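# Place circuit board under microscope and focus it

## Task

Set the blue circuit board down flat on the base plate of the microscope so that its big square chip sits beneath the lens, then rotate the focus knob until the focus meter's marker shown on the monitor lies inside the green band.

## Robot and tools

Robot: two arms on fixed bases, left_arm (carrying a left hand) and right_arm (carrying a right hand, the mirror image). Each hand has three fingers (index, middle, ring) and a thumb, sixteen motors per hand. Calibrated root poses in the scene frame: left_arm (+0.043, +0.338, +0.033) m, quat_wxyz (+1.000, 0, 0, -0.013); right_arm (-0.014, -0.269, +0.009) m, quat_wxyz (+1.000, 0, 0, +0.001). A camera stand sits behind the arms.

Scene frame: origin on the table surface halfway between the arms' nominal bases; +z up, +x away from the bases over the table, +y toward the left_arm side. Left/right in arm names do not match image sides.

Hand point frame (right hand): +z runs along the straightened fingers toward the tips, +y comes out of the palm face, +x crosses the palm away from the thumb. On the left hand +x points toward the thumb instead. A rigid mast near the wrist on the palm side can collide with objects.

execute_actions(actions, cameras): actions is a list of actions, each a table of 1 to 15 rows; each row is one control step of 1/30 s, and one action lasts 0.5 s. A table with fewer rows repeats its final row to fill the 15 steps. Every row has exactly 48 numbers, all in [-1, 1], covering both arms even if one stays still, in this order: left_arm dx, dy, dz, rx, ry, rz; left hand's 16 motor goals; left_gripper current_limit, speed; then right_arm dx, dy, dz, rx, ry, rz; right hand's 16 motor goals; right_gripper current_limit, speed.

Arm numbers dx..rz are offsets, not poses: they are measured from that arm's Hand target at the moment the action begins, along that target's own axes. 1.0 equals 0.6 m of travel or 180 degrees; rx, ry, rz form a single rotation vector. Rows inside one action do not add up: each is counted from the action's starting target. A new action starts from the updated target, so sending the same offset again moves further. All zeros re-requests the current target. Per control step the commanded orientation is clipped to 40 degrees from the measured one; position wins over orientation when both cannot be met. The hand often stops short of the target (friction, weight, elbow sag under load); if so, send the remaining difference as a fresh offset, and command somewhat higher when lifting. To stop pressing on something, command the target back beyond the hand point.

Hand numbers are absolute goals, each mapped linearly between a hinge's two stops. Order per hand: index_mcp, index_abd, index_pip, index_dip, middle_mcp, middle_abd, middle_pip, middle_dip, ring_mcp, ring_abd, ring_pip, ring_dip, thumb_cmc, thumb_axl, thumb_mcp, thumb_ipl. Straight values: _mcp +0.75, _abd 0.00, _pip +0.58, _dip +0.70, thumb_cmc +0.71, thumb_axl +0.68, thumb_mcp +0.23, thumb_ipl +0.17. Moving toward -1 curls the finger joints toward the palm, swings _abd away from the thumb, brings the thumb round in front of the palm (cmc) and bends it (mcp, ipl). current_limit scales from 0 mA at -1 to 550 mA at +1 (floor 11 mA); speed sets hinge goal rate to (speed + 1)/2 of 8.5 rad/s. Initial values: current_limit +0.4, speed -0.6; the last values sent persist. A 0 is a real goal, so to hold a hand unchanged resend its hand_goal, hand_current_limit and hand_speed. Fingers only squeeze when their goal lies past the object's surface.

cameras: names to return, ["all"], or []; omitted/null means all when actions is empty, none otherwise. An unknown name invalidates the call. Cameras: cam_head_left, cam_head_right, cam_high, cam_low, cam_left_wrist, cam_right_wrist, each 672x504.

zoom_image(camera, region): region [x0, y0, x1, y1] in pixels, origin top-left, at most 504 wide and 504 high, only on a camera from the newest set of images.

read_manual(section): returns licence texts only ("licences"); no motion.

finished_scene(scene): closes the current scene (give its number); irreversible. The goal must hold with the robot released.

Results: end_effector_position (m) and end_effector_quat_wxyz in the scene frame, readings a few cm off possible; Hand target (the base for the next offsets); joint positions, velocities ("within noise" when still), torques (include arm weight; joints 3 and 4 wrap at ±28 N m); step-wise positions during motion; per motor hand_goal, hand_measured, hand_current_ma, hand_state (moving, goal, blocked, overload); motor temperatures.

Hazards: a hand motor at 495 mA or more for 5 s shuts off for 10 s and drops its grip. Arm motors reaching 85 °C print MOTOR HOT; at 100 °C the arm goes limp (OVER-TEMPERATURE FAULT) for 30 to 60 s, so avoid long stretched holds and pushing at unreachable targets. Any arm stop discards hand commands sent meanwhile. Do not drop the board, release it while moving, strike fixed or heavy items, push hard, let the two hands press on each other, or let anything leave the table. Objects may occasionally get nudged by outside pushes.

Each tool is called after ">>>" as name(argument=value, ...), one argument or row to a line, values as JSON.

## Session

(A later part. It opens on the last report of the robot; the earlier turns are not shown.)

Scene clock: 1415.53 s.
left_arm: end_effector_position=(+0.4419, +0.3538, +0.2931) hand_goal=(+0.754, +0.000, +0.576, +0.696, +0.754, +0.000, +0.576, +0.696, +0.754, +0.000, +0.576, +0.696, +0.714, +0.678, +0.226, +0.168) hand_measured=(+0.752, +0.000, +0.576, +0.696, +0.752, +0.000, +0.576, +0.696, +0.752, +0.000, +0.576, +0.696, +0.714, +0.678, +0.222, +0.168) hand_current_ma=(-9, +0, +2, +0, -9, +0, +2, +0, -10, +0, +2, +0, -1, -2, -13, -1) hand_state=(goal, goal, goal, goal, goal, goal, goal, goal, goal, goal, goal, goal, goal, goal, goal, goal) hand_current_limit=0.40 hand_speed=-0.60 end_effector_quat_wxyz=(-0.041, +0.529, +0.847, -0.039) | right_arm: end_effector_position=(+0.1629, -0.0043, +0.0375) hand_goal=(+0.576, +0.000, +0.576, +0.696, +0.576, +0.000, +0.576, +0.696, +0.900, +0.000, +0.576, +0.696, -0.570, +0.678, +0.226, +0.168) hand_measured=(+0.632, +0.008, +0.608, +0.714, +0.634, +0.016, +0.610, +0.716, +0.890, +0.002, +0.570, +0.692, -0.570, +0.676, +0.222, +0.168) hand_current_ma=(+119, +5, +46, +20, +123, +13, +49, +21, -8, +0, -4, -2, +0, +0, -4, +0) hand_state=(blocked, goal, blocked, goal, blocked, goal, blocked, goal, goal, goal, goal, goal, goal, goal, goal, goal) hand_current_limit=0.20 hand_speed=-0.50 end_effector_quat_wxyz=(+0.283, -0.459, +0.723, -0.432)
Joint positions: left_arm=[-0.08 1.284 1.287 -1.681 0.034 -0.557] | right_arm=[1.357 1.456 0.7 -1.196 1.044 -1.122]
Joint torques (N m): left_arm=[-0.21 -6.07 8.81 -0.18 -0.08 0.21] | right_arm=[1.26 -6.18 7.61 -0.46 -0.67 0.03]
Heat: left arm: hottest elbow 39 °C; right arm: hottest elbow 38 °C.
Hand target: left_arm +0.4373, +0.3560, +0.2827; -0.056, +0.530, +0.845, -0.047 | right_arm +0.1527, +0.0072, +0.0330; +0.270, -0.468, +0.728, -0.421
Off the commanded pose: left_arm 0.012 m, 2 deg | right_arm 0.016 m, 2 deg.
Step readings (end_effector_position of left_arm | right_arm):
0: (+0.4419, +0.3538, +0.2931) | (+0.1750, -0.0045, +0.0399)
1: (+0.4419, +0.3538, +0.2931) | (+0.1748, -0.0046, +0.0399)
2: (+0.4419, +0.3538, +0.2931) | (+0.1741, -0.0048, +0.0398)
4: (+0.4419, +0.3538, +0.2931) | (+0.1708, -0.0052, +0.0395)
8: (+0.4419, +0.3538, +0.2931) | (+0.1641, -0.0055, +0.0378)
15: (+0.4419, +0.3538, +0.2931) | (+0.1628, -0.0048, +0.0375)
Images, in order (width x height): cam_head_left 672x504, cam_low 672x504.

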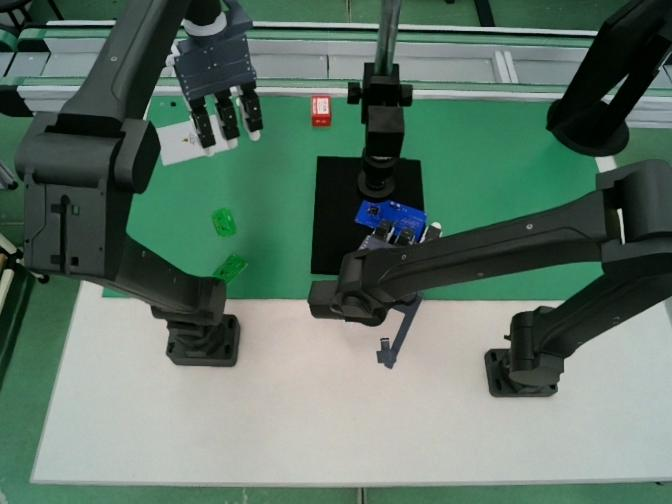

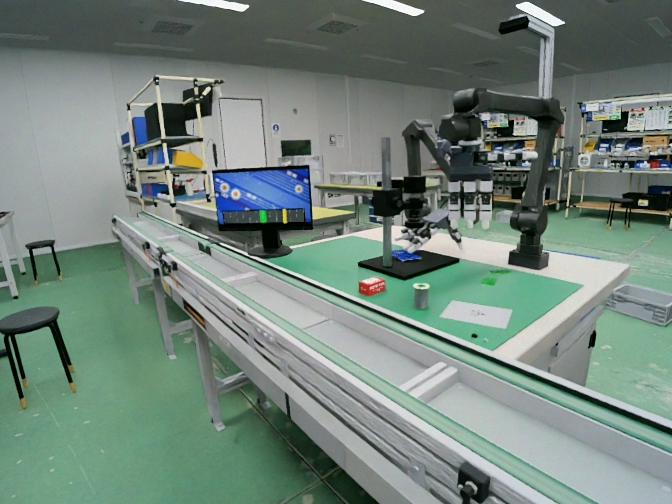

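>>> execute_actions(
  actions=[
    [[0,0,0,0,0,0,0.754,0,0.576,0.696,0.754,0,0.576,0.696,0.754,0,0.576,0.696,0.714,0.678,0.226,0.168,0.4,-0.6,-0.0092,0.0140,-0.0243,0,0,0,0.575,0,0.576,0.696,0.575,0,0.576,0.696,0.9,0,0.576,0.696,-0.571,0.678,0.226,0.168,0.2,-0.5]],
  ],
  cameras=["cam_head_left","cam_low"],
)

>>> zoom_image(
  camera="cam_head_left",
  region=[345, 165, 430, 245],
)

>>> zoom_image(
  camera="cam_low",
  region=[385, 210, 435, 270],
)

Scene clock: 1439.23 s.
left_arm: end_effector_position=(+0.4419, +0.3538, +0.2931) hand_goal=(+0.754, +0.000, +0.576, +0.696, +0.754, +0.000, +0.576, +0.696, +0.754, +0.000, +0.576, +0.696, +0.714, +0.678, +0.226, +0.168) hand_measured=(+0.752, +0.000, +0.576, +0.696, +0.752, +0.000, +0.576, +0.696, +0.752, +0.000, +0.576, +0.696, +0.714, +0.678, +0.222, +0.168) hand_current_ma=(-9, +0, +2, +0, -9, +0, +2, +0, -10, +0, +2, +0, -1, -2, -13, -1) hand_state=(goal, goal, goal, goal, goal, goal, goal, goal, goal, goal, goal, goal, goal, goal, goal, goal) hand_current_limit=0.40 hand_speed=-0.60 end_effector_quat_wxyz=(-0.041, +0.529, +0.847, -0.039) | right_arm: end_effector_position=(+0.1504, +0.0026, +0.0362) hand_goal=(+0.576, +0.000, +0.576, +0.696, +0.576, +0.000, +0.576, +0.696, +0.900, +0.000, +0.576, +0.696, -0.570, +0.678, +0.226, +0.168) hand_measured=(+0.642, +0.002, +0.614, +0.718, +0.640, +0.010, +0.614, +0.718, +0.890, +0.002, +0.570, +0.692, -0.570, +0.676, +0.222, +0.168) hand_current_ma=(+149, +1, +57, +24, +141, +6, +56, +24, -8, +0, -4, -2, +0, +0, -4, +0) hand_state=(blocked, goal, blocked, blocked, blocked, goal, blocked, blocked, goal, goal, goal, goal, goal, goal, goal, goal) hand_current_limit=0.20 hand_speed=-0.50 end_effector_quat_wxyz=(+0.278, -0.462, +0.721, -0.436)
Joint positions: left_arm=[-0.08 1.284 1.287 -1.681 0.034 -0.557] | right_arm=[1.401 1.493 0.729 -1.268 1.024 -1.045]
Joint torques (N m): left_arm=[-0.15 -6.12 8.79 -0.18 -0.1 0.19] | right_arm=[1.67 -6.77 7.95 -0.35 -0.69 0.03]
Heat: left arm: hottest elbow 39 °C; right arm: hottest elbow 40 °C.
Hand target: left_arm +0.4373, +0.3560, +0.2827; -0.056, +0.530, +0.845, -0.047 | right_arm +0.1397, +0.0193, +0.0331; +0.270, -0.468, +0.728, -0.421
Off the commanded pose: left_arm 0.012 m, 2 deg | right_arm 0.020 m, 2 deg.
Step readings (end_effector_position of left_arm | right_arm):
0: (+0.4419, +0.3538, +0.2931) | (+0.1629, -0.0043, +0.0375)
1: (+0.4419, +0.3538, +0.2931) | (+0.1628, -0.0044, +0.0375)
2: (+0.4419, +0.3538, +0.2931) | (+0.1621, -0.0042, +0.0375)
4: (+0.4419, +0.3538, +0.2931) | (+0.1585, -0.0027, +0.0377)
8: (+0.4419, +0.3538, +0.2931) | (+0.1515, +0.0008, +0.0364)
15: (+0.4419, +0.3538, +0.2931) | (+0.1502, +0.0019, +0.0361)
Images, in order (width x height): cam_head_left 672x504, cam_low 672x504.

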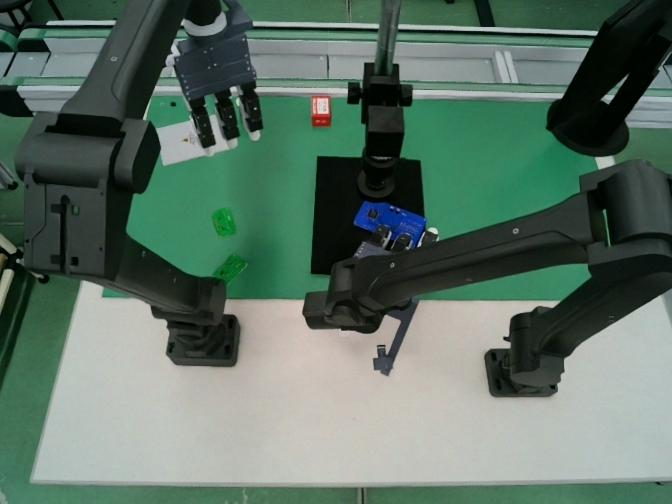

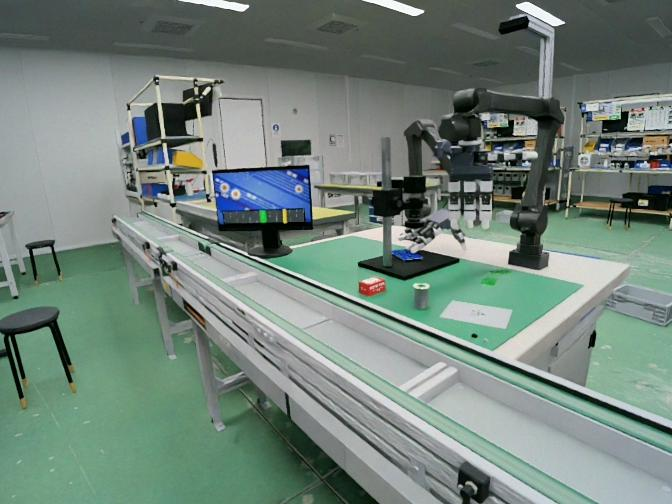

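Scaled by 5.929.

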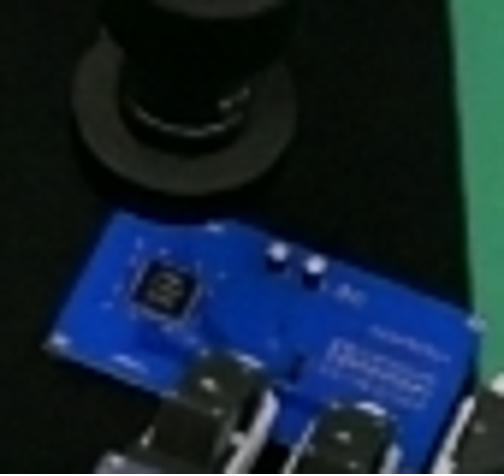

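Scaled by 8.400.

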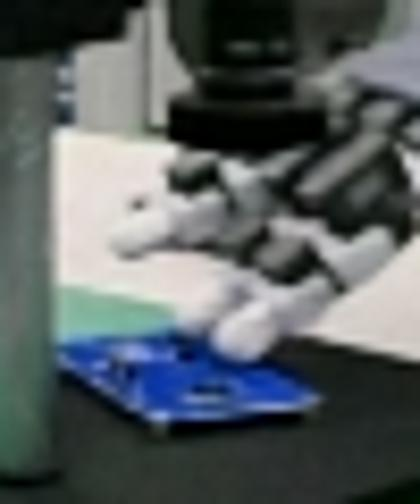

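>>> execute_actions(
  actions=[
    [[0,0,0,0,0,0,0.754,0,0.576,0.696,0.754,0,0.576,0.696,0.754,0,0.576,0.696,0.714,0.678,0.226,0.168,0.4,-0.6,-0.0038,0.0119,-0.0206,0,0,0,0.575,0,0.576,0.696,0.575,0,0.576,0.696,0.9,0,0.576,0.696,-0.571,0.678,0.226,0.168,0.2,-0.5]],
  ],
  cameras=["cam_head_left","cam_head_right","cam_low"],
)

>>> zoom_image(
  camera="cam_head_left",
  region=[345, 165, 430, 245],
)

>>> zoom_image(
  camera="cam_low",
  region=[385, 210, 435, 270],
)

>>> zoom_image(
  camera="cam_head_right",
  region=[345, 165, 430, 245],
)

Scene clock: 1450.20 s.
left_arm: end_effector_position=(+0.4419, +0.3538, +0.2931) hand_goal=(+0.754, +0.000, +0.576, +0.696, +0.754, +0.000, +0.576, +0.696, +0.754, +0.000, +0.576, +0.696, +0.714, +0.678, +0.226, +0.168) hand_measured=(+0.752, +0.000, +0.576, +0.696, +0.752, +0.000, +0.576, +0.696, +0.752, +0.000, +0.576, +0.696, +0.714, +0.678, +0.222, +0.168) hand_current_ma=(-9, +0, +2, +0, -9, +0, +2, +0, -10, +0, +2, +0, -1, -2, -13, -1) hand_state=(goal, goal, goal, goal, goal, goal, goal, goal, goal, goal, goal, goal, goal, goal, goal, goal) hand_current_limit=0.40 hand_speed=-0.60 end_effector_quat_wxyz=(-0.041, +0.529, +0.847, -0.039) | right_arm: end_effector_position=(+0.1384, +0.0094, +0.0359) hand_goal=(+0.576, +0.000, +0.576, +0.696, +0.576, +0.000, +0.576, +0.696, +0.900, +0.000, +0.576, +0.696, -0.570, +0.678, +0.226, +0.168) hand_measured=(+0.644, +0.000, +0.614, +0.718, +0.640, +0.008, +0.614, +0.718, +0.890, +0.002, +0.570, +0.692, -0.570, +0.676, +0.222, +0.168) hand_current_ma=(+157, +0, +60, +25, +144, +4, +57, +25, -8, +0, -4, -2, +0, +0, -4, +0) hand_state=(blocked, goal, blocked, blocked, blocked, goal, blocked, blocked, goal, goal, goal, goal, goal, goal, goal, goal) hand_current_limit=0.20 hand_speed=-0.50 end_effector_quat_wxyz=(+0.277, -0.464, +0.720, -0.437)
Joint positions: left_arm=[-0.08 1.284 1.287 -1.681 0.034 -0.557] | right_arm=[1.442 1.52 0.752 -1.324 1.004 -0.981]
Joint torques (N m): left_arm=[-0.09 -6.12 8.76 -0.14 -0.08 0.19] | right_arm=[1.49 -7 7.95 -0.32 -0.7 0.08]
Heat: left arm: hottest elbow 39 °C; right arm: hottest elbow 40 °C.
Hand target: left_arm +0.4373, +0.3560, +0.2827; -0.056, +0.530, +0.845, -0.047 | right_arm +0.1276, +0.0273, +0.0331; +0.270, -0.468, +0.728, -0.421
Off the commanded pose: left_arm 0.012 m, 2 deg | right_arm 0.021 m, 2 deg.
Step readings (end_effector_position of left_arm | right_arm):
0: (+0.4419, +0.3538, +0.2931) | (+0.1504, +0.0026, +0.0362)
1: (+0.4419, +0.3538, +0.2931) | (+0.1504, +0.0025, +0.0361)
2: (+0.4419, +0.3538, +0.2931) | (+0.1497, +0.0028, +0.0363)
4: (+0.4419, +0.3538, +0.2931) | (+0.1463, +0.0044, +0.0364)
8: (+0.4419, +0.3538, +0.2931) | (+0.1394, +0.0084, +0.0359)
15: (+0.4419, +0.3538, +0.2931) | (+0.1383, +0.0093, +0.0357)
Images, in order (width x height): cam_head_left 672x504, cam_head_right 672x504, cam_low 672x504.

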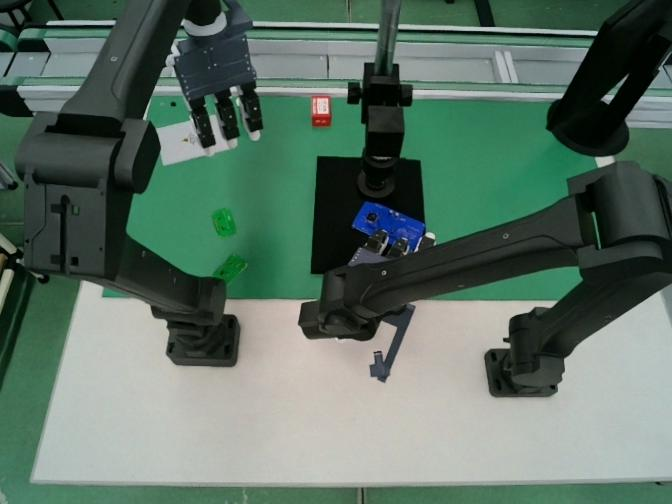

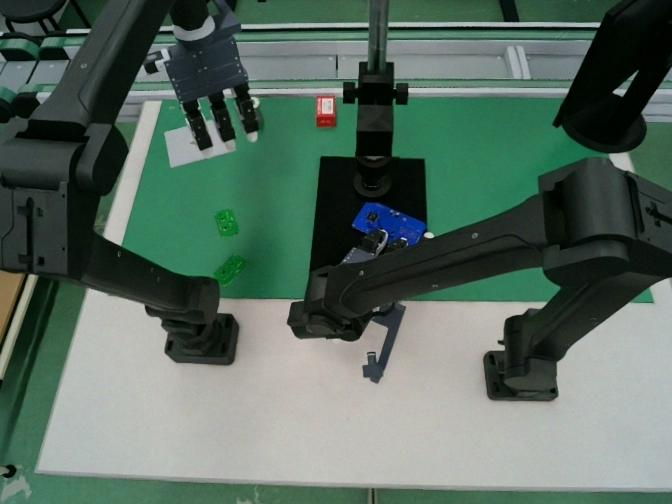

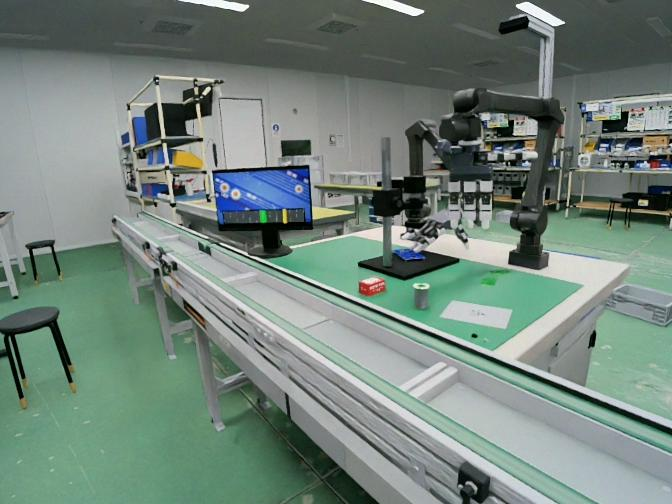

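Scaled by 5.929.

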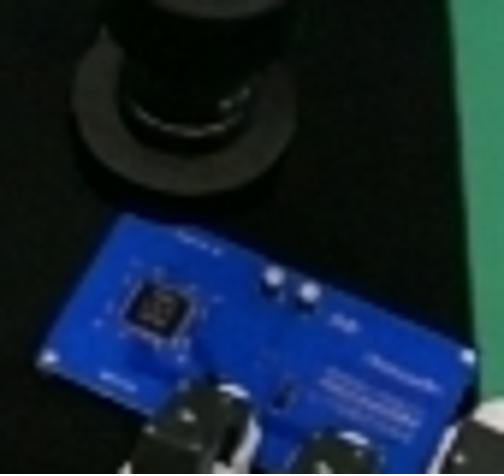

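Scaled by 8.400.

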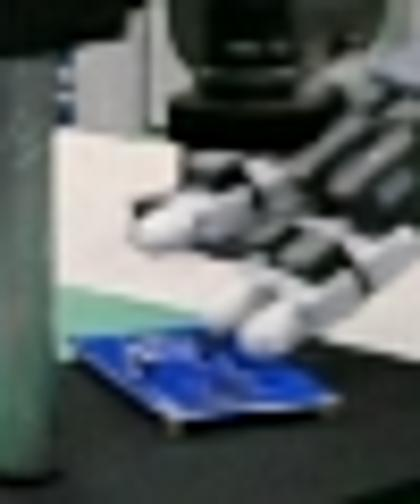

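Scaled by 5.929.

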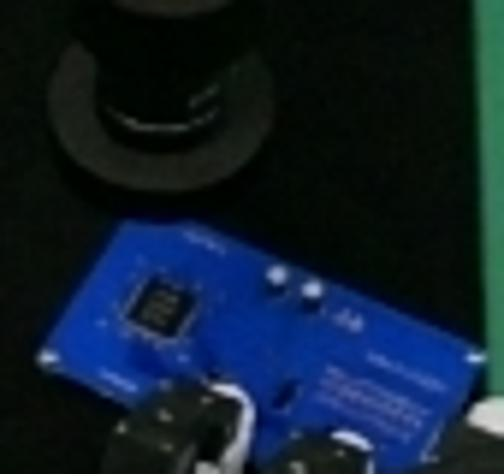

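>>> execute_actions(
  actions=[
    [[0,0,0,0,0,0,0.754,0,0.576,0.696,0.754,0,0.576,0.696,0.754,0,0.576,0.696,0.714,0.678,0.226,0.168,0.4,-0.6,0.0026,0.0049,-0.0085,0,0,0,0.575,0,0.576,0.696,0.575,0,0.576,0.696,0.9,0,0.576,0.696,-0.571,0.678,0.226,0.168,0.2,-0.5]],
  ],
  cameras=["cam_head_left","cam_low"],
)

>>> zoom_image(
  camera="cam_head_left",
  region=[345, 165, 430, 245],
)

>>> zoom_image(
  camera="cam_low",
  region=[200, 160, 330, 240],
)

Scene clock: 1461.10 s.
left_arm: end_effector_position=(+0.4419, +0.3538, +0.2931) hand_goal=(+0.754, +0.000, +0.576, +0.696, +0.754, +0.000, +0.576, +0.696, +0.754, +0.000, +0.576, +0.696, +0.714, +0.678, +0.226, +0.168) hand_measured=(+0.752, +0.000, +0.576, +0.696, +0.752, +0.000, +0.576, +0.696, +0.752, +0.000, +0.576, +0.696, +0.714, +0.678, +0.222, +0.168) hand_current_ma=(-9, +0, +2, +0, -9, +0, +2, +0, -10, +0, +2, +0, -1, -2, -13, -1) hand_state=(goal, goal, goal, goal, goal, goal, goal, goal, goal, goal, goal, goal, goal, goal, goal, goal) hand_current_limit=0.40 hand_speed=-0.60 end_effector_quat_wxyz=(-0.041, +0.529, +0.847, -0.039) | right_arm: end_effector_position=(+0.1329, +0.0111, +0.0359) hand_goal=(+0.576, +0.000, +0.576, +0.696, +0.576, +0.000, +0.576, +0.696, +0.900, +0.000, +0.576, +0.696, -0.570, +0.678, +0.226, +0.168) hand_measured=(+0.644, +0.002, +0.614, +0.718, +0.642, +0.008, +0.614, +0.718, +0.890, +0.002, +0.570, +0.692, -0.570, +0.676, +0.222, +0.168) hand_current_ma=(+157, +0, +60, +25, +147, +4, +58, +25, -8, +0, -4, -2, +0, +0, -4, +0) hand_state=(blocked, goal, blocked, blocked, blocked, goal, blocked, blocked, goal, goal, goal, goal, goal, goal, goal, goal) hand_current_limit=0.20 hand_speed=-0.50 end_effector_quat_wxyz=(+0.277, -0.463, +0.720, -0.436)
Joint positions: left_arm=[-0.08 1.284 1.287 -1.681 0.034 -0.557] | right_arm=[1.461 1.527 0.758 -1.345 0.995 -0.952]
Joint torques (N m): left_arm=[-0.09 -6.07 8.73 -0.18 -0.09 0.19] | right_arm=[1.67 -6.89 7.86 -0.35 -0.71 0.05]
Heat: left arm: hottest elbow 39 °C; right arm: hottest elbow 40 °C.
Hand target: left_arm +0.4373, +0.3560, +0.2827; -0.056, +0.530, +0.845, -0.047 | right_arm +0.1217, +0.0281, +0.0330; +0.270, -0.468, +0.728, -0.421
Off the commanded pose: left_arm 0.012 m, 2 deg | right_arm 0.021 m, 2 deg.
Step readings (end_effector_position of left_arm | right_arm):
0: (+0.4419, +0.3538, +0.2931) | (+0.1384, +0.0094, +0.0359)
1: (+0.4419, +0.3538, +0.2931) | (+0.1383, +0.0093, +0.0358)
2: (+0.4419, +0.3538, +0.2931) | (+0.1381, +0.0090, +0.0358)
4: (+0.4419, +0.3538, +0.2931) | (+0.1369, +0.0094, +0.0359)
8: (+0.4419, +0.3538, +0.2931) | (+0.1335, +0.0105, +0.0360)
15: (+0.4419, +0.3538, +0.2931) | (+0.1329, +0.0110, +0.0360)
Images, in order (width x height): cam_head_left 672x504, cam_low 672x504.

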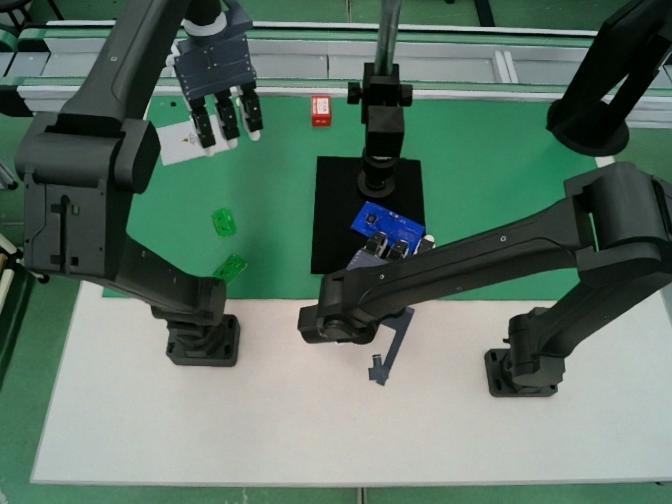

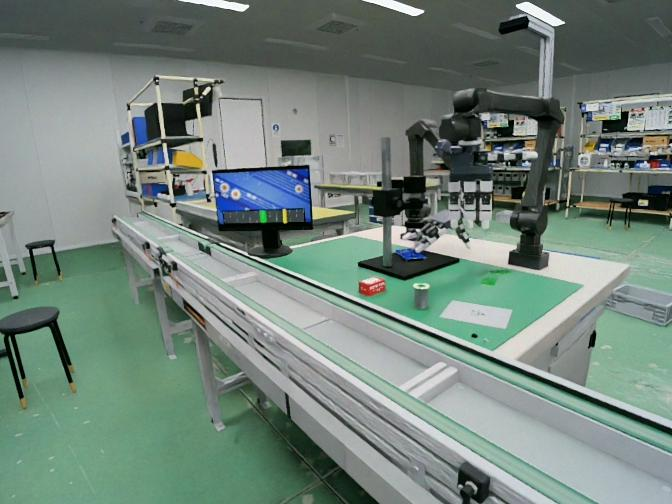

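Scaled by 5.929.

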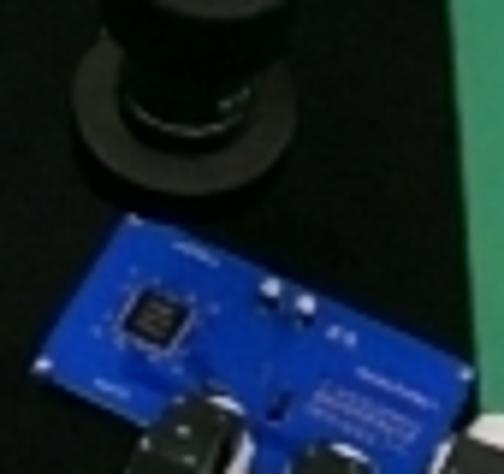

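Scaled by 3.877.

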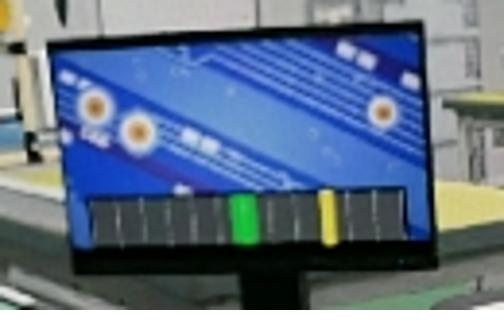

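>>> execute_actions(
  actions=[
    [[0,0,0,0,0,0,0.754,0,0.576,0.696,0.754,0,0.576,0.696,0.754,0,0.576,0.696,0.714,0.678,0.226,0.168,0.4,-0.6,0,-0.0433,-0.025,0,0,0,0.64,0,0.576,0.696,0.64,0,0.576,0.696,0.9,0,0.576,0.696,-0.571,0.678,0.226,0.168,0.2,-0.5],[0,0,0,0,0,0,0.754,0,0.576,0.696,0.754,0,0.576,0.696,0.754,0,0.576,0.696,0.714,0.678,0.226,0.168,0.4,-0.6,0,-0.0866,-0.05,0,0,0,0.64,0,0.576,0.696,0.64,0,0.576,0.696,0.9,0,0.576,0.696,-0.571,0.678,0.226,0.168,0.2,-0.5]],
    [[0,0,0,0,0,0,0.754,0,0.576,0.696,0.754,0,0.576,0.696,0.754,0,0.576,0.696,0.714,0.678,0.226,0.168,0.4,-0.6,0,0.015,-0.125,0,0,0,0.74,0,0.576,0.696,0.74,0,0.576,0.696,0.754,0,0.576,0.696,-0.571,0.678,0.226,0.168,0.2,-0.5]],
  ],
  cameras=["cam_head_left","cam_low","cam_head_right","cam_high"],
)

>>> zoom_image(
  camera="cam_head_left",
  region=[345, 165, 430, 245],
)

>>> zoom_image(
  camera="cam_low",
  region=[375, 170, 455, 270],
)

>>> zoom_image(
  camera="cam_high",
  region=[200, 120, 460, 320],
)

Scene clock: 1476.77 s.
left_arm: end_effector_position=(+0.4419, +0.3538, +0.2931) hand_goal=(+0.754, +0.000, +0.576, +0.696, +0.754, +0.000, +0.576, +0.696, +0.754, +0.000, +0.576, +0.696, +0.714, +0.678, +0.226, +0.168) hand_measured=(+0.752, +0.000, +0.576, +0.696, +0.752, +0.000, +0.576, +0.696, +0.752, +0.000, +0.576, +0.696, +0.714, +0.678, +0.222, +0.168) hand_current_ma=(-9, +0, +2, +0, -9, +0, +2, +0, -10, +0, +2, +0, -1, -2, -13, -1) hand_state=(goal, goal, goal, goal, goal, goal, goal, goal, goal, goal, goal, goal, goal, goal, goal, goal) hand_current_limit=0.40 hand_speed=-0.60 end_effector_quat_wxyz=(-0.041, +0.529, +0.847, -0.039) | right_arm: end_effector_position=(+0.0616, +0.0396, +0.1102) hand_goal=(+0.740, +0.000, +0.576, +0.696, +0.740, +0.000, +0.576, +0.696, +0.754, +0.000, +0.576, +0.696, -0.570, +0.678, +0.226, +0.168) hand_measured=(+0.718, +0.002, +0.576, +0.698, +0.720, +0.002, +0.576, +0.698, +0.746, +0.002, +0.570, +0.692, -0.570, +0.676, +0.222, +0.168) hand_current_ma=(-28, +1, +0, +1, -26, +1, +0, +1, -5, +0, -4, -1, +0, +0, -4, +0) hand_state=(blocked, goal, goal, goal, blocked, goal, goal, goal, goal, goal, goal, goal, goal, goal, goal, goal) hand_current_limit=0.20 hand_speed=-0.50 end_effector_quat_wxyz=(+0.265, -0.493, +0.724, -0.404)
Joint positions: left_arm=[-0.08 1.284 1.287 -1.681 0.034 -0.557] | right_arm=[1.651 1.442 0.923 -1.68 0.852 -0.82]
Joint torques (N m): left_arm=[-0.15 -6.07 8.8 -0.18 -0.08 0.19] | right_arm=[0.26 -8.18 9.98 -1.14 0.63 0.19]
Heat: left arm: hottest elbow 39 °C; right arm: hottest elbow 40 °C.
Hand target: left_arm +0.4373, +0.3560, +0.2827; -0.056, +0.530, +0.845, -0.047 | right_arm +0.0584, +0.0572, +0.1226; +0.270, -0.468, +0.728, -0.421
Off the commanded pose: left_arm 0.012 m, 2 deg | right_arm 0.022 m, 3 deg.
joint sent to its limit (right arm) — joint 4 (wrist pitch), lower limit. The joint targets are off in orientation, not in position.
Step readings (end_effector_position of left_arm | right_arm):
0: (+0.4419, +0.3538, +0.2931) | (+0.1329, +0.0111, +0.0360)
1: (+0.4419, +0.3538, +0.2931) | (+0.1329, +0.0111, +0.0361)
2: (+0.4419, +0.3538, +0.2931) | (+0.1320, +0.0108, +0.0364)
4: (+0.4419, +0.3538, +0.2931) | (+0.1286, +0.0091, +0.0409)
8: (+0.4419, +0.3538, +0.2931) | (+0.1257, +0.0056, +0.0606)
15: (+0.4419, +0.3538, +0.2931) | (+0.1250, +0.0096, +0.0787)
16: (+0.4419, +0.3538, +0.2931) | (+0.1241, +0.0090, +0.0789)
17: (+0.4419, +0.3538, +0.2931) | (+0.1202, +0.0076, +0.0796)
19: (+0.4419, +0.3538, +0.2931) | (+0.1042, +0.0074, +0.0848)
23: (+0.4419, +0.3538, +0.2931) | (+0.0710, +0.0268, +0.1001)
30: (+0.4419, +0.3538, +0.2931) | (+0.0611, +0.0394, +0.1099)
Images, in order (width x height): cam_head_left 672x504, cam_head_right 672x504, cam_high 672x504, cam_low 672x504.

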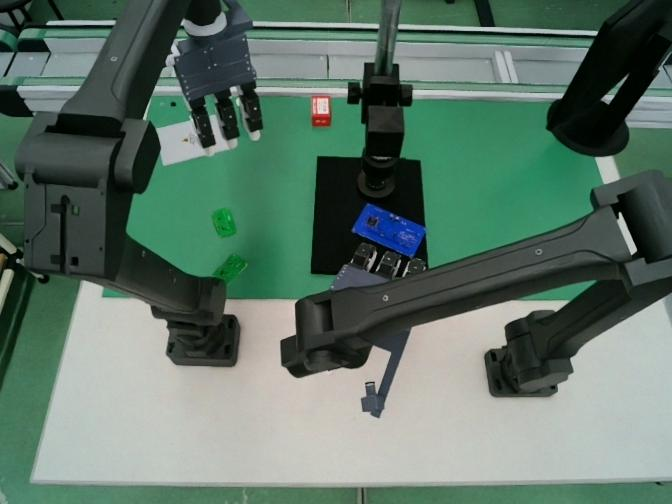

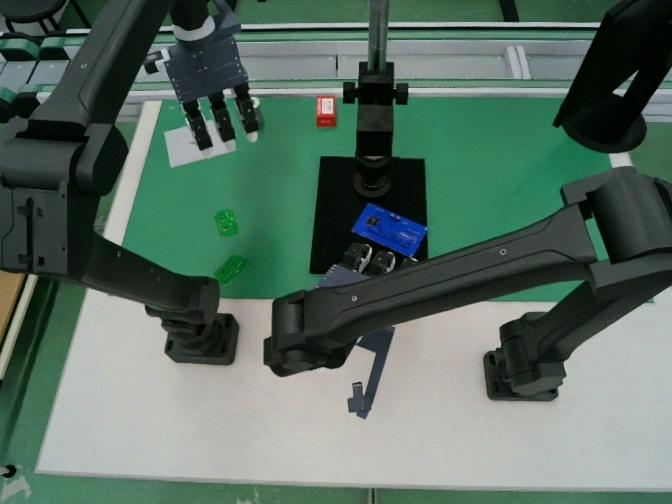

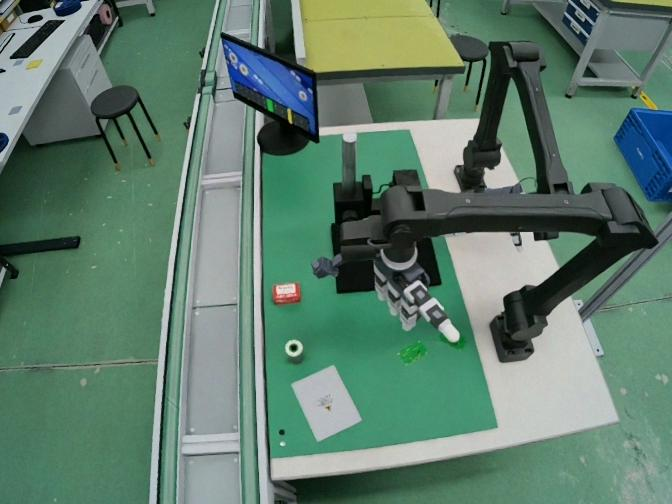

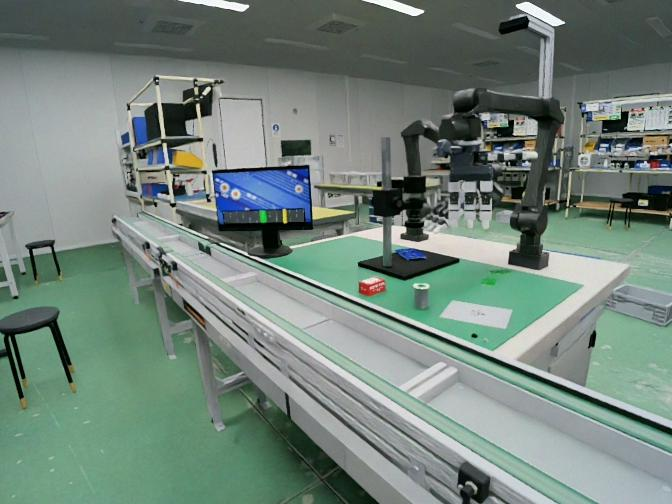

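Scaled by 5.929.

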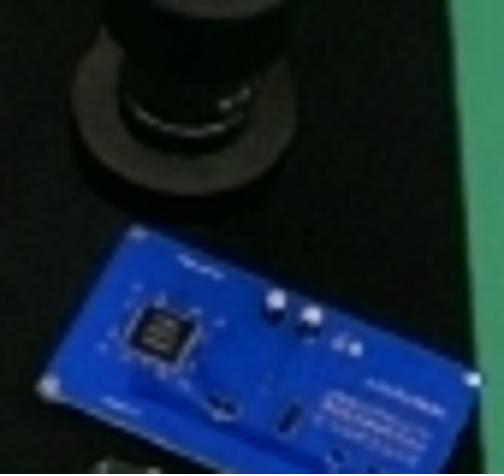

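Scaled by 5.040.

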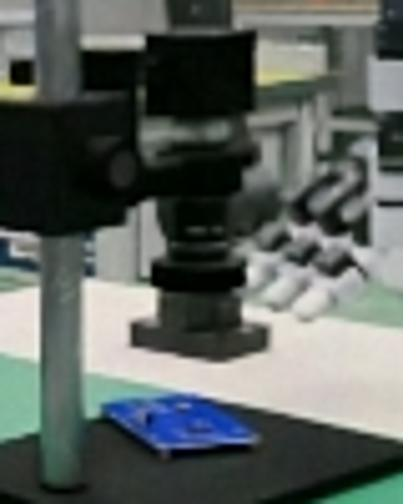

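Scaled by 1.938.

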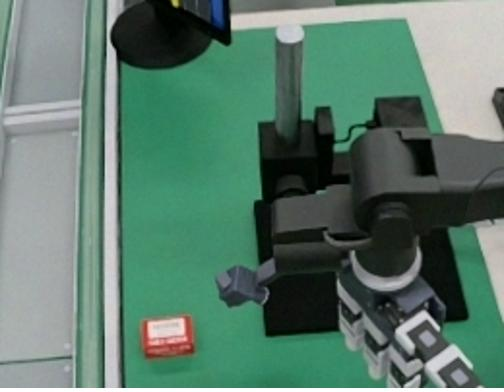

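>>> execute_actions(
  actions=[
    [[0,0,0,0,0,0,0.754,0,0.576,0.696,0.754,0,0.576,0.696,0.754,0,0.576,0.696,0.714,0.678,0.226,0.168,0.4,-0.6,0,0,0,0,0,0,0.342,0,0.576,0.696,0.342,0,0.576,0.696,0.9,0,0.576,0.696,-0.571,0.678,0.226,0.168,0.2,-0.5]],
    [[0,0,0,0,0,0,0.754,0,0.576,0.696,0.754,0,0.576,0.696,0.754,0,0.576,0.696,0.714,0.678,0.226,0.168,0.4,-0.6,-0.0262,-0.0379,0.1243,0,0,0,0.342,0,0.576,0.696,0.342,0,0.576,0.696,0.9,0,0.576,0.696,-0.571,0.678,0.226,0.168,0.2,-0.5]],
  ],
  cameras=["cam_head_left","cam_low"],
)

>>> zoom_image(
  camera="cam_head_left",
  region=[345, 165, 430, 245],
)

>>> zoom_image(
  camera="cam_low",
  region=[375, 190, 455, 270],
)

Scene clock: 1507.07 s.
left_arm: end_effector_position=(+0.4419, +0.3538, +0.2931) hand_goal=(+0.754, +0.000, +0.576, +0.696, +0.754, +0.000, +0.576, +0.696, +0.754, +0.000, +0.576, +0.696, +0.714, +0.678, +0.226, +0.168) hand_measured=(+0.752, +0.000, +0.576, +0.696, +0.752, +0.000, +0.576, +0.696, +0.752, +0.000, +0.576, +0.696, +0.714, +0.678, +0.222, +0.168) hand_current_ma=(-9, +0, +2, +0, -9, +0, +2, +0, -10, +0, +2, +0, -1, -2, -13, -1) hand_state=(goal, goal, goal, goal, goal, goal, goal, goal, goal, goal, goal, goal, goal, goal, goal, goal) hand_current_limit=0.40 hand_speed=-0.60 end_effector_quat_wxyz=(-0.041, +0.529, +0.847, -0.039) | right_arm: end_effector_position=(+0.1317, +0.0443, +0.1092) hand_goal=(+0.342, +0.000, +0.576, +0.696, +0.342, +0.000, +0.576, +0.696, +0.900, +0.000, +0.576, +0.696, -0.570, +0.678, +0.226, +0.168) hand_measured=(+0.336, +0.002, +0.576, +0.698, +0.336, +0.002, +0.576, +0.698, +0.878, +0.002, +0.570, +0.692, -0.570, +0.676, +0.222, +0.168) hand_current_ma=(-4, +1, +0, +1, -3, +0, +0, +1, -29, +0, -4, -1, +0, +0, -4, +0) hand_state=(goal, goal, goal, goal, goal, goal, goal, goal, blocked, goal, goal, goal, goal, goal, goal, goal) hand_current_limit=0.20 hand_speed=-0.50 end_effector_quat_wxyz=(+0.274, -0.465, +0.731, -0.417)
Joint positions: left_arm=[-0.08 1.284 1.287 -1.681 0.034 -0.557] | right_arm=[1.459 1.442 0.923 -1.54 0.967 -0.982]
Joint torques (N m): left_arm=[-0.09 -6.24 8.79 -0.17 -0.08 0.19] | right_arm=[-0.91 -8.82 5.9 -0.13 0.95 -0.01]
Heat: left arm: hottest elbow 39 °C; right arm: hottest elbow 42 °C.
Hand target: left_arm +0.4373, +0.3560, +0.2827; -0.056, +0.530, +0.845, -0.047 | right_arm +0.1341, +0.0398, +0.1051; +0.270, -0.468, +0.728, -0.421
Off the commanded pose: left_arm 0.012 m, 2 deg | right_arm 0.006 m, 1 deg.
Step readings (end_effector_position of left_arm | right_arm):
0: (+0.4419, +0.3538, +0.2931) | (+0.0617, +0.0396, +0.1103)
1: (+0.4419, +0.3538, +0.2931) | (+0.0617, +0.0396, +0.1103)
2: (+0.4419, +0.3538, +0.2931) | (+0.0617, +0.0397, +0.1103)
4: (+0.4419, +0.3538, +0.2931) | (+0.0617, +0.0397, +0.1103)
8: (+0.4419, +0.3538, +0.2931) | (+0.0617, +0.0396, +0.1103)
15: (+0.4419, +0.3538, +0.2931) | (+0.0615, +0.0395, +0.1102)
16: (+0.4419, +0.3538, +0.2931) | (+0.0618, +0.0396, +0.1103)
17: (+0.4419, +0.3538, +0.2931) | (+0.0652, +0.0406, +0.1113)
19: (+0.4419, +0.3538, +0.2931) | (+0.0798, +0.0442, +0.1133)
23: (+0.4419, +0.3538, +0.2931) | (+0.1194, +0.0428, +0.1135)
30: (+0.4419, +0.3538, +0.2931) | (+0.1330, +0.0440, +0.1106)
Images, in order (width x height): cam_head_left 672x504, cam_low 672x504.

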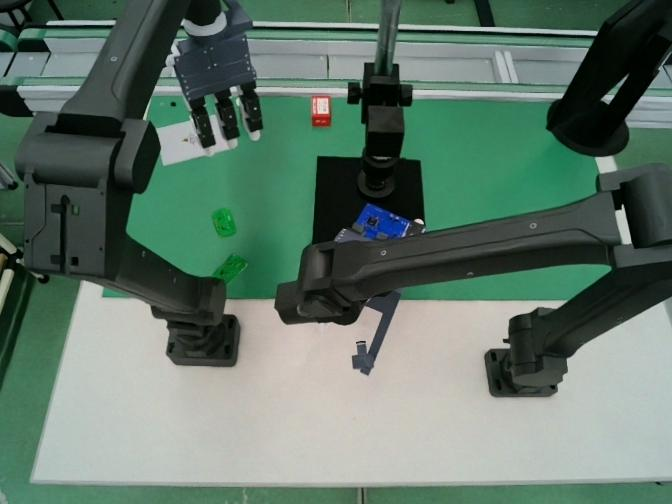

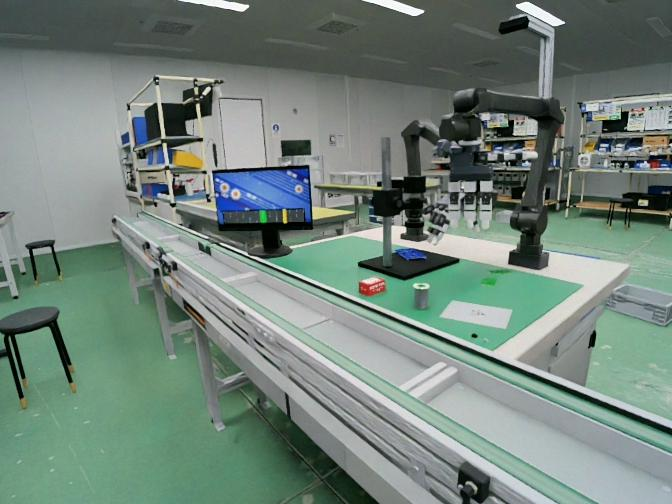

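Scaled by 5.929.

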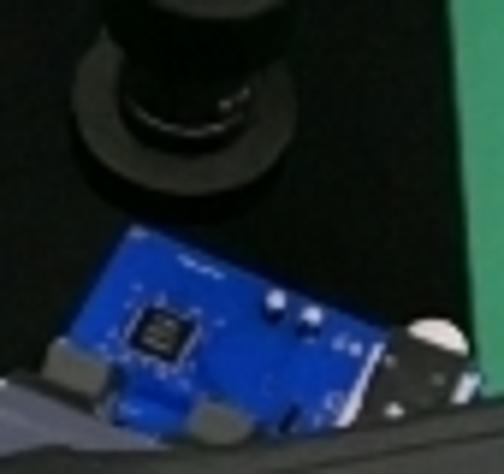

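Scaled by 6.300.

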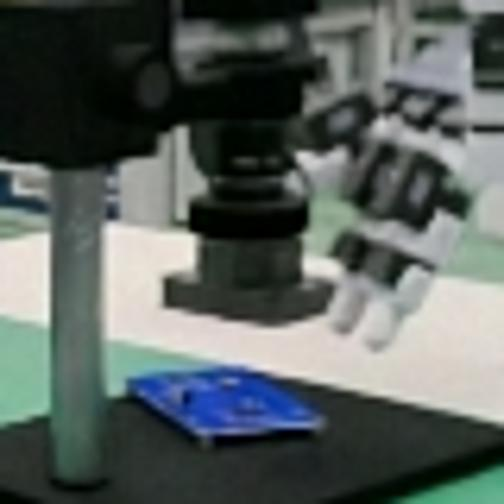

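>>> execute_actions(
  actions=[
    [[0,0,0,0,0,0,0.754,0,0.576,0.696,0.754,0,0.576,0.696,0.754,0,0.576,0.696,0.714,0.678,0.226,0.168,0.4,-0.6,0.0283,0.0471,0.0484,0,0,0,0.342,0,0.576,0.696,0.342,0,0.576,0.696,0.9,0,0.576,0.696,-0.571,0.678,0.226,0.168,0.2,-0.5]],
  ],
  cameras=["cam_head_left","cam_low"],
)

>>> zoom_image(
  camera="cam_head_left",
  region=[345, 165, 430, 245],
)

>>> zoom_image(
  camera="cam_low",
  region=[375, 190, 455, 270],
)

Scene clock: 1513.67 s.
left_arm: end_effector_position=(+0.4419, +0.3538, +0.2931) hand_goal=(+0.754, +0.000, +0.576, +0.696, +0.754, +0.000, +0.576, +0.696, +0.754, +0.000, +0.576, +0.696, +0.714, +0.678, +0.226, +0.168) hand_measured=(+0.752, +0.000, +0.576, +0.696, +0.752, +0.000, +0.576, +0.696, +0.752, +0.000, +0.576, +0.696, +0.714, +0.678, +0.222, +0.168) hand_current_ma=(-9, +0, +2, +0, -9, +0, +2, +0, -10, +0, +2, +0, -1, -2, -13, -1) hand_state=(goal, goal, goal, goal, goal, goal, goal, goal, goal, goal, goal, goal, goal, goal, goal, goal) hand_current_limit=0.40 hand_speed=-0.60 end_effector_quat_wxyz=(-0.041, +0.529, +0.847, -0.039) | right_arm: end_effector_position=(+0.1331, +0.0212, +0.0698) hand_goal=(+0.342, +0.000, +0.576, +0.696, +0.342, +0.000, +0.576, +0.696, +0.900, +0.000, +0.576, +0.696, -0.570, +0.678, +0.226, +0.168) hand_measured=(+0.342, -0.020, +0.576, +0.696, +0.338, -0.004, +0.576, +0.698, +0.880, +0.002, +0.570, +0.692, -0.570, +0.676, +0.222, +0.168) hand_current_ma=(+0, -17, +0, +0, -2, -2, +0, +1, -24, +0, -4, -1, +0, +0, -4, +0) hand_state=(goal, goal, goal, goal, goal, goal, goal, goal, blocked, goal, goal, goal, goal, goal, goal, goal) hand_current_limit=0.20 hand_speed=-0.50 end_effector_quat_wxyz=(+0.272, -0.472, +0.725, -0.422)
Joint positions: left_arm=[-0.08 1.284 1.287 -1.681 0.034 -0.557] | right_arm=[1.448 1.451 0.809 -1.406 0.978 -1.017]
Joint torques (N m): left_arm=[-0.26 -6.18 8.75 -0.18 -0.09 0.19] | right_arm=[-1.26 -8.12 5.68 0.27 0.81 -0.02]
Heat: left arm: hottest elbow 39 °C; right arm: hottest elbow 42 °C.
Hand target: left_arm +0.4373, +0.3560, +0.2827; -0.056, +0.530, +0.845, -0.047 | right_arm +0.1370, +0.0199, +0.0661; +0.270, -0.468, +0.728, -0.421
Off the commanded pose: left_arm 0.012 m, 2 deg | right_arm 0.006 m, 1 deg.
Step readings (end_effector_position of left_arm | right_arm):
0: (+0.4419, +0.3538, +0.2931) | (+0.1317, +0.0443, +0.1092)
1: (+0.4419, +0.3538, +0.2931) | (+0.1317, +0.0442, +0.1088)
2: (+0.4419, +0.3538, +0.2931) | (+0.1322, +0.0440, +0.1068)
4: (+0.4419, +0.3538, +0.2931) | (+0.1326, +0.0405, +0.0975)
8: (+0.4419, +0.3538, +0.2931) | (+0.1317, +0.0228, +0.0766)
15: (+0.4419, +0.3538, +0.2931) | (+0.1333, +0.0212, +0.0700)
Images, in order (width x height): cam_head_left 672x504, cam_low 672x504.

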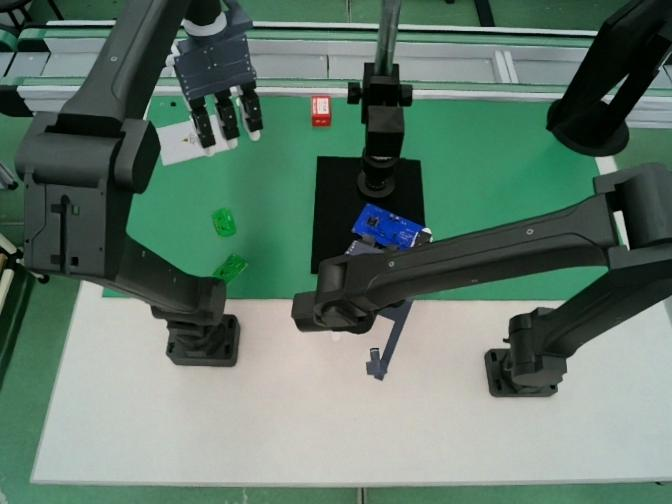

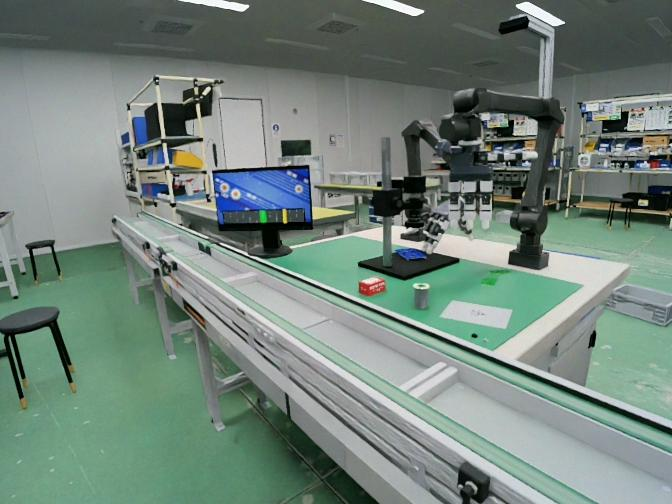

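Scaled by 5.929.

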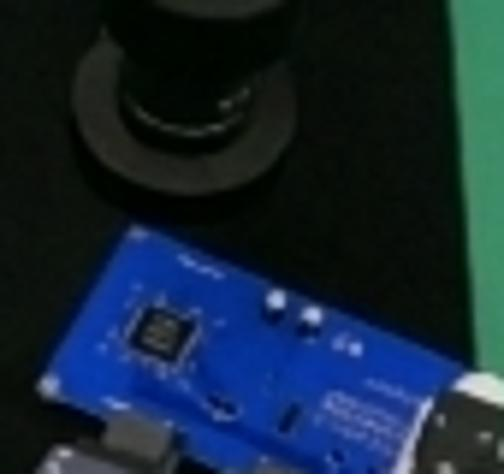

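Scaled by 6.300.

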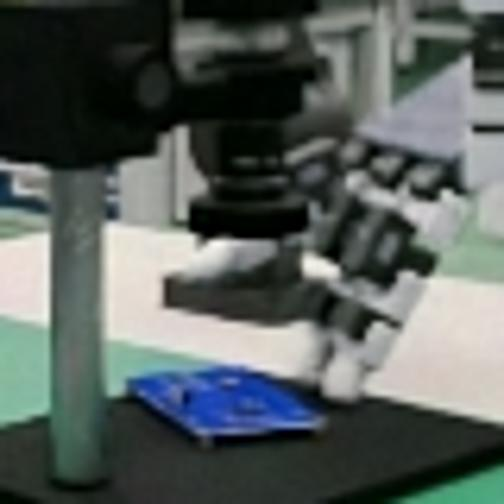

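>>> execute_actions(
  actions=[
    [[0,0,0,0,0,0,0.754,0,0.576,0.696,0.754,0,0.576,0.696,0.754,0,0.576,0.696,0.714,0.678,0.226,0.168,0.4,-0.6,-0.0083,-0.0105,0.0149,0,0,0,0.342,0,0.576,0.696,0.342,0,0.576,0.696,0.9,0,0.576,0.696,-0.571,0.678,0.226,0.168,0.2,-0.5]],
  ],
  cameras=["cam_head_left","cam_low"],
)

>>> zoom_image(
  camera="cam_head_left",
  region=[345, 165, 430, 245],
)

>>> zoom_image(
  camera="cam_low",
  region=[375, 190, 455, 270],
)

Scene clock: 1519.70 s.
left_arm: end_effector_position=(+0.4419, +0.3538, +0.2931) hand_goal=(+0.754, +0.000, +0.576, +0.696, +0.754, +0.000, +0.576, +0.696, +0.754, +0.000, +0.576, +0.696, +0.714, +0.678, +0.226, +0.168) hand_measured=(+0.752, +0.000, +0.576, +0.696, +0.752, +0.000, +0.576, +0.696, +0.752, +0.000, +0.576, +0.696, +0.714, +0.678, +0.222, +0.168) hand_current_ma=(-9, +0, +2, +0, -9, +0, +2, +0, -10, +0, +2, +0, -1, -2, -13, -1) hand_state=(goal, goal, goal, goal, goal, goal, goal, goal, goal, goal, goal, goal, goal, goal, goal, goal) hand_current_limit=0.40 hand_speed=-0.60 end_effector_quat_wxyz=(-0.041, +0.529, +0.847, -0.039) | right_arm: end_effector_position=(+0.1413, +0.0230, +0.0719) hand_goal=(+0.342, +0.000, +0.576, +0.696, +0.342, +0.000, +0.576, +0.696, +0.900, +0.000, +0.576, +0.696, -0.570, +0.678, +0.226, +0.168) hand_measured=(+0.314, -0.048, +0.562, +0.686, +0.338, -0.002, +0.576, +0.698, +0.880, +0.002, +0.570, +0.692, -0.570, +0.676, +0.222, +0.168) hand_current_ma=(-40, -70, -14, -8, -2, -1, +0, +1, -24, +0, -4, -1, +0, +0, -4, +0) hand_state=(blocked, blocked, goal, goal, goal, goal, goal, goal, blocked, goal, goal, goal, goal, goal, goal, goal) hand_current_limit=0.20 hand_speed=-0.50 end_effector_quat_wxyz=(+0.275, -0.476, +0.722, -0.420)
Joint positions: left_arm=[-0.08 1.284 1.287 -1.681 0.034 -0.557] | right_arm=[1.424 1.44 0.809 -1.367 0.995 -1.078]
Joint torques (N m): left_arm=[-0.15 -6.12 8.79 -0.17 -0.08 0.19] | right_arm=[-2.49 -8 5.74 0.44 0.79 0.05]
Heat: left arm: hottest elbow 39 °C; right arm: hottest elbow 41 °C.
Hand target: left_arm +0.4373, +0.3560, +0.2827; -0.056, +0.530, +0.845, -0.047 | right_arm +0.1491, +0.0198, +0.0672; +0.270, -0.468, +0.728, -0.421
Off the commanded pose: left_arm 0.012 m, 2 deg | right_arm 0.010 m, 1 deg.
Step readings (end_effector_position of left_arm | right_arm):
0: (+0.4419, +0.3538, +0.2931) | (+0.1331, +0.0212, +0.0698)
1: (+0.4419, +0.3538, +0.2931) | (+0.1333, +0.0212, +0.0698)
2: (+0.4419, +0.3538, +0.2931) | (+0.1337, +0.0215, +0.0697)
4: (+0.4419, +0.3538, +0.2931) | (+0.1361, +0.0227, +0.0698)
8: (+0.4419, +0.3538, +0.2931) | (+0.1403, +0.0232, +0.0712)
15: (+0.4419, +0.3538, +0.2931) | (+0.1413, +0.0231, +0.0718)
Images, in order (width x height): cam_head_left 672x504, cam_low 672x504.

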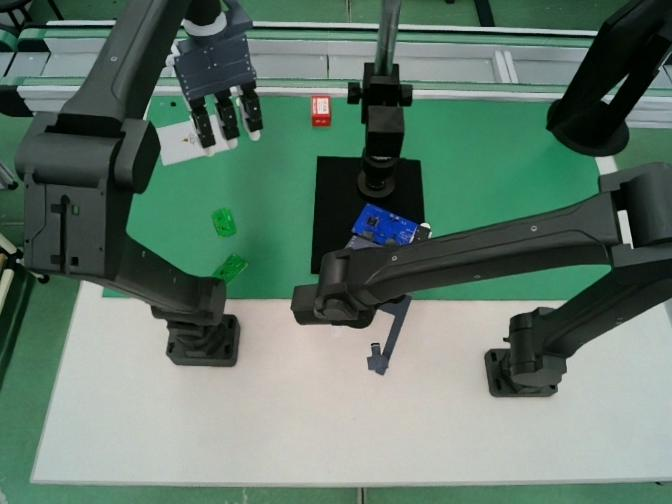

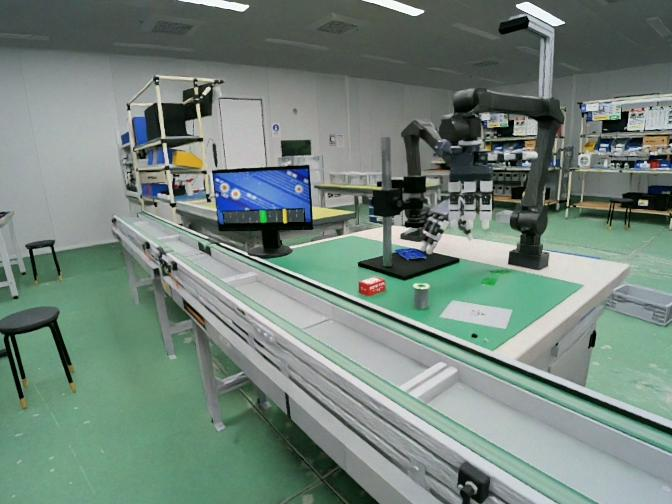

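Scaled by 5.929.

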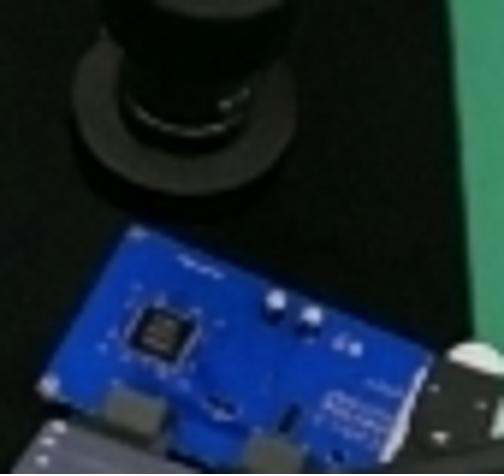

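Scaled by 6.300.

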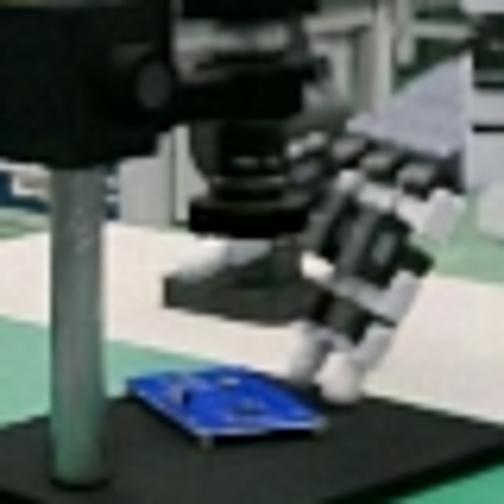

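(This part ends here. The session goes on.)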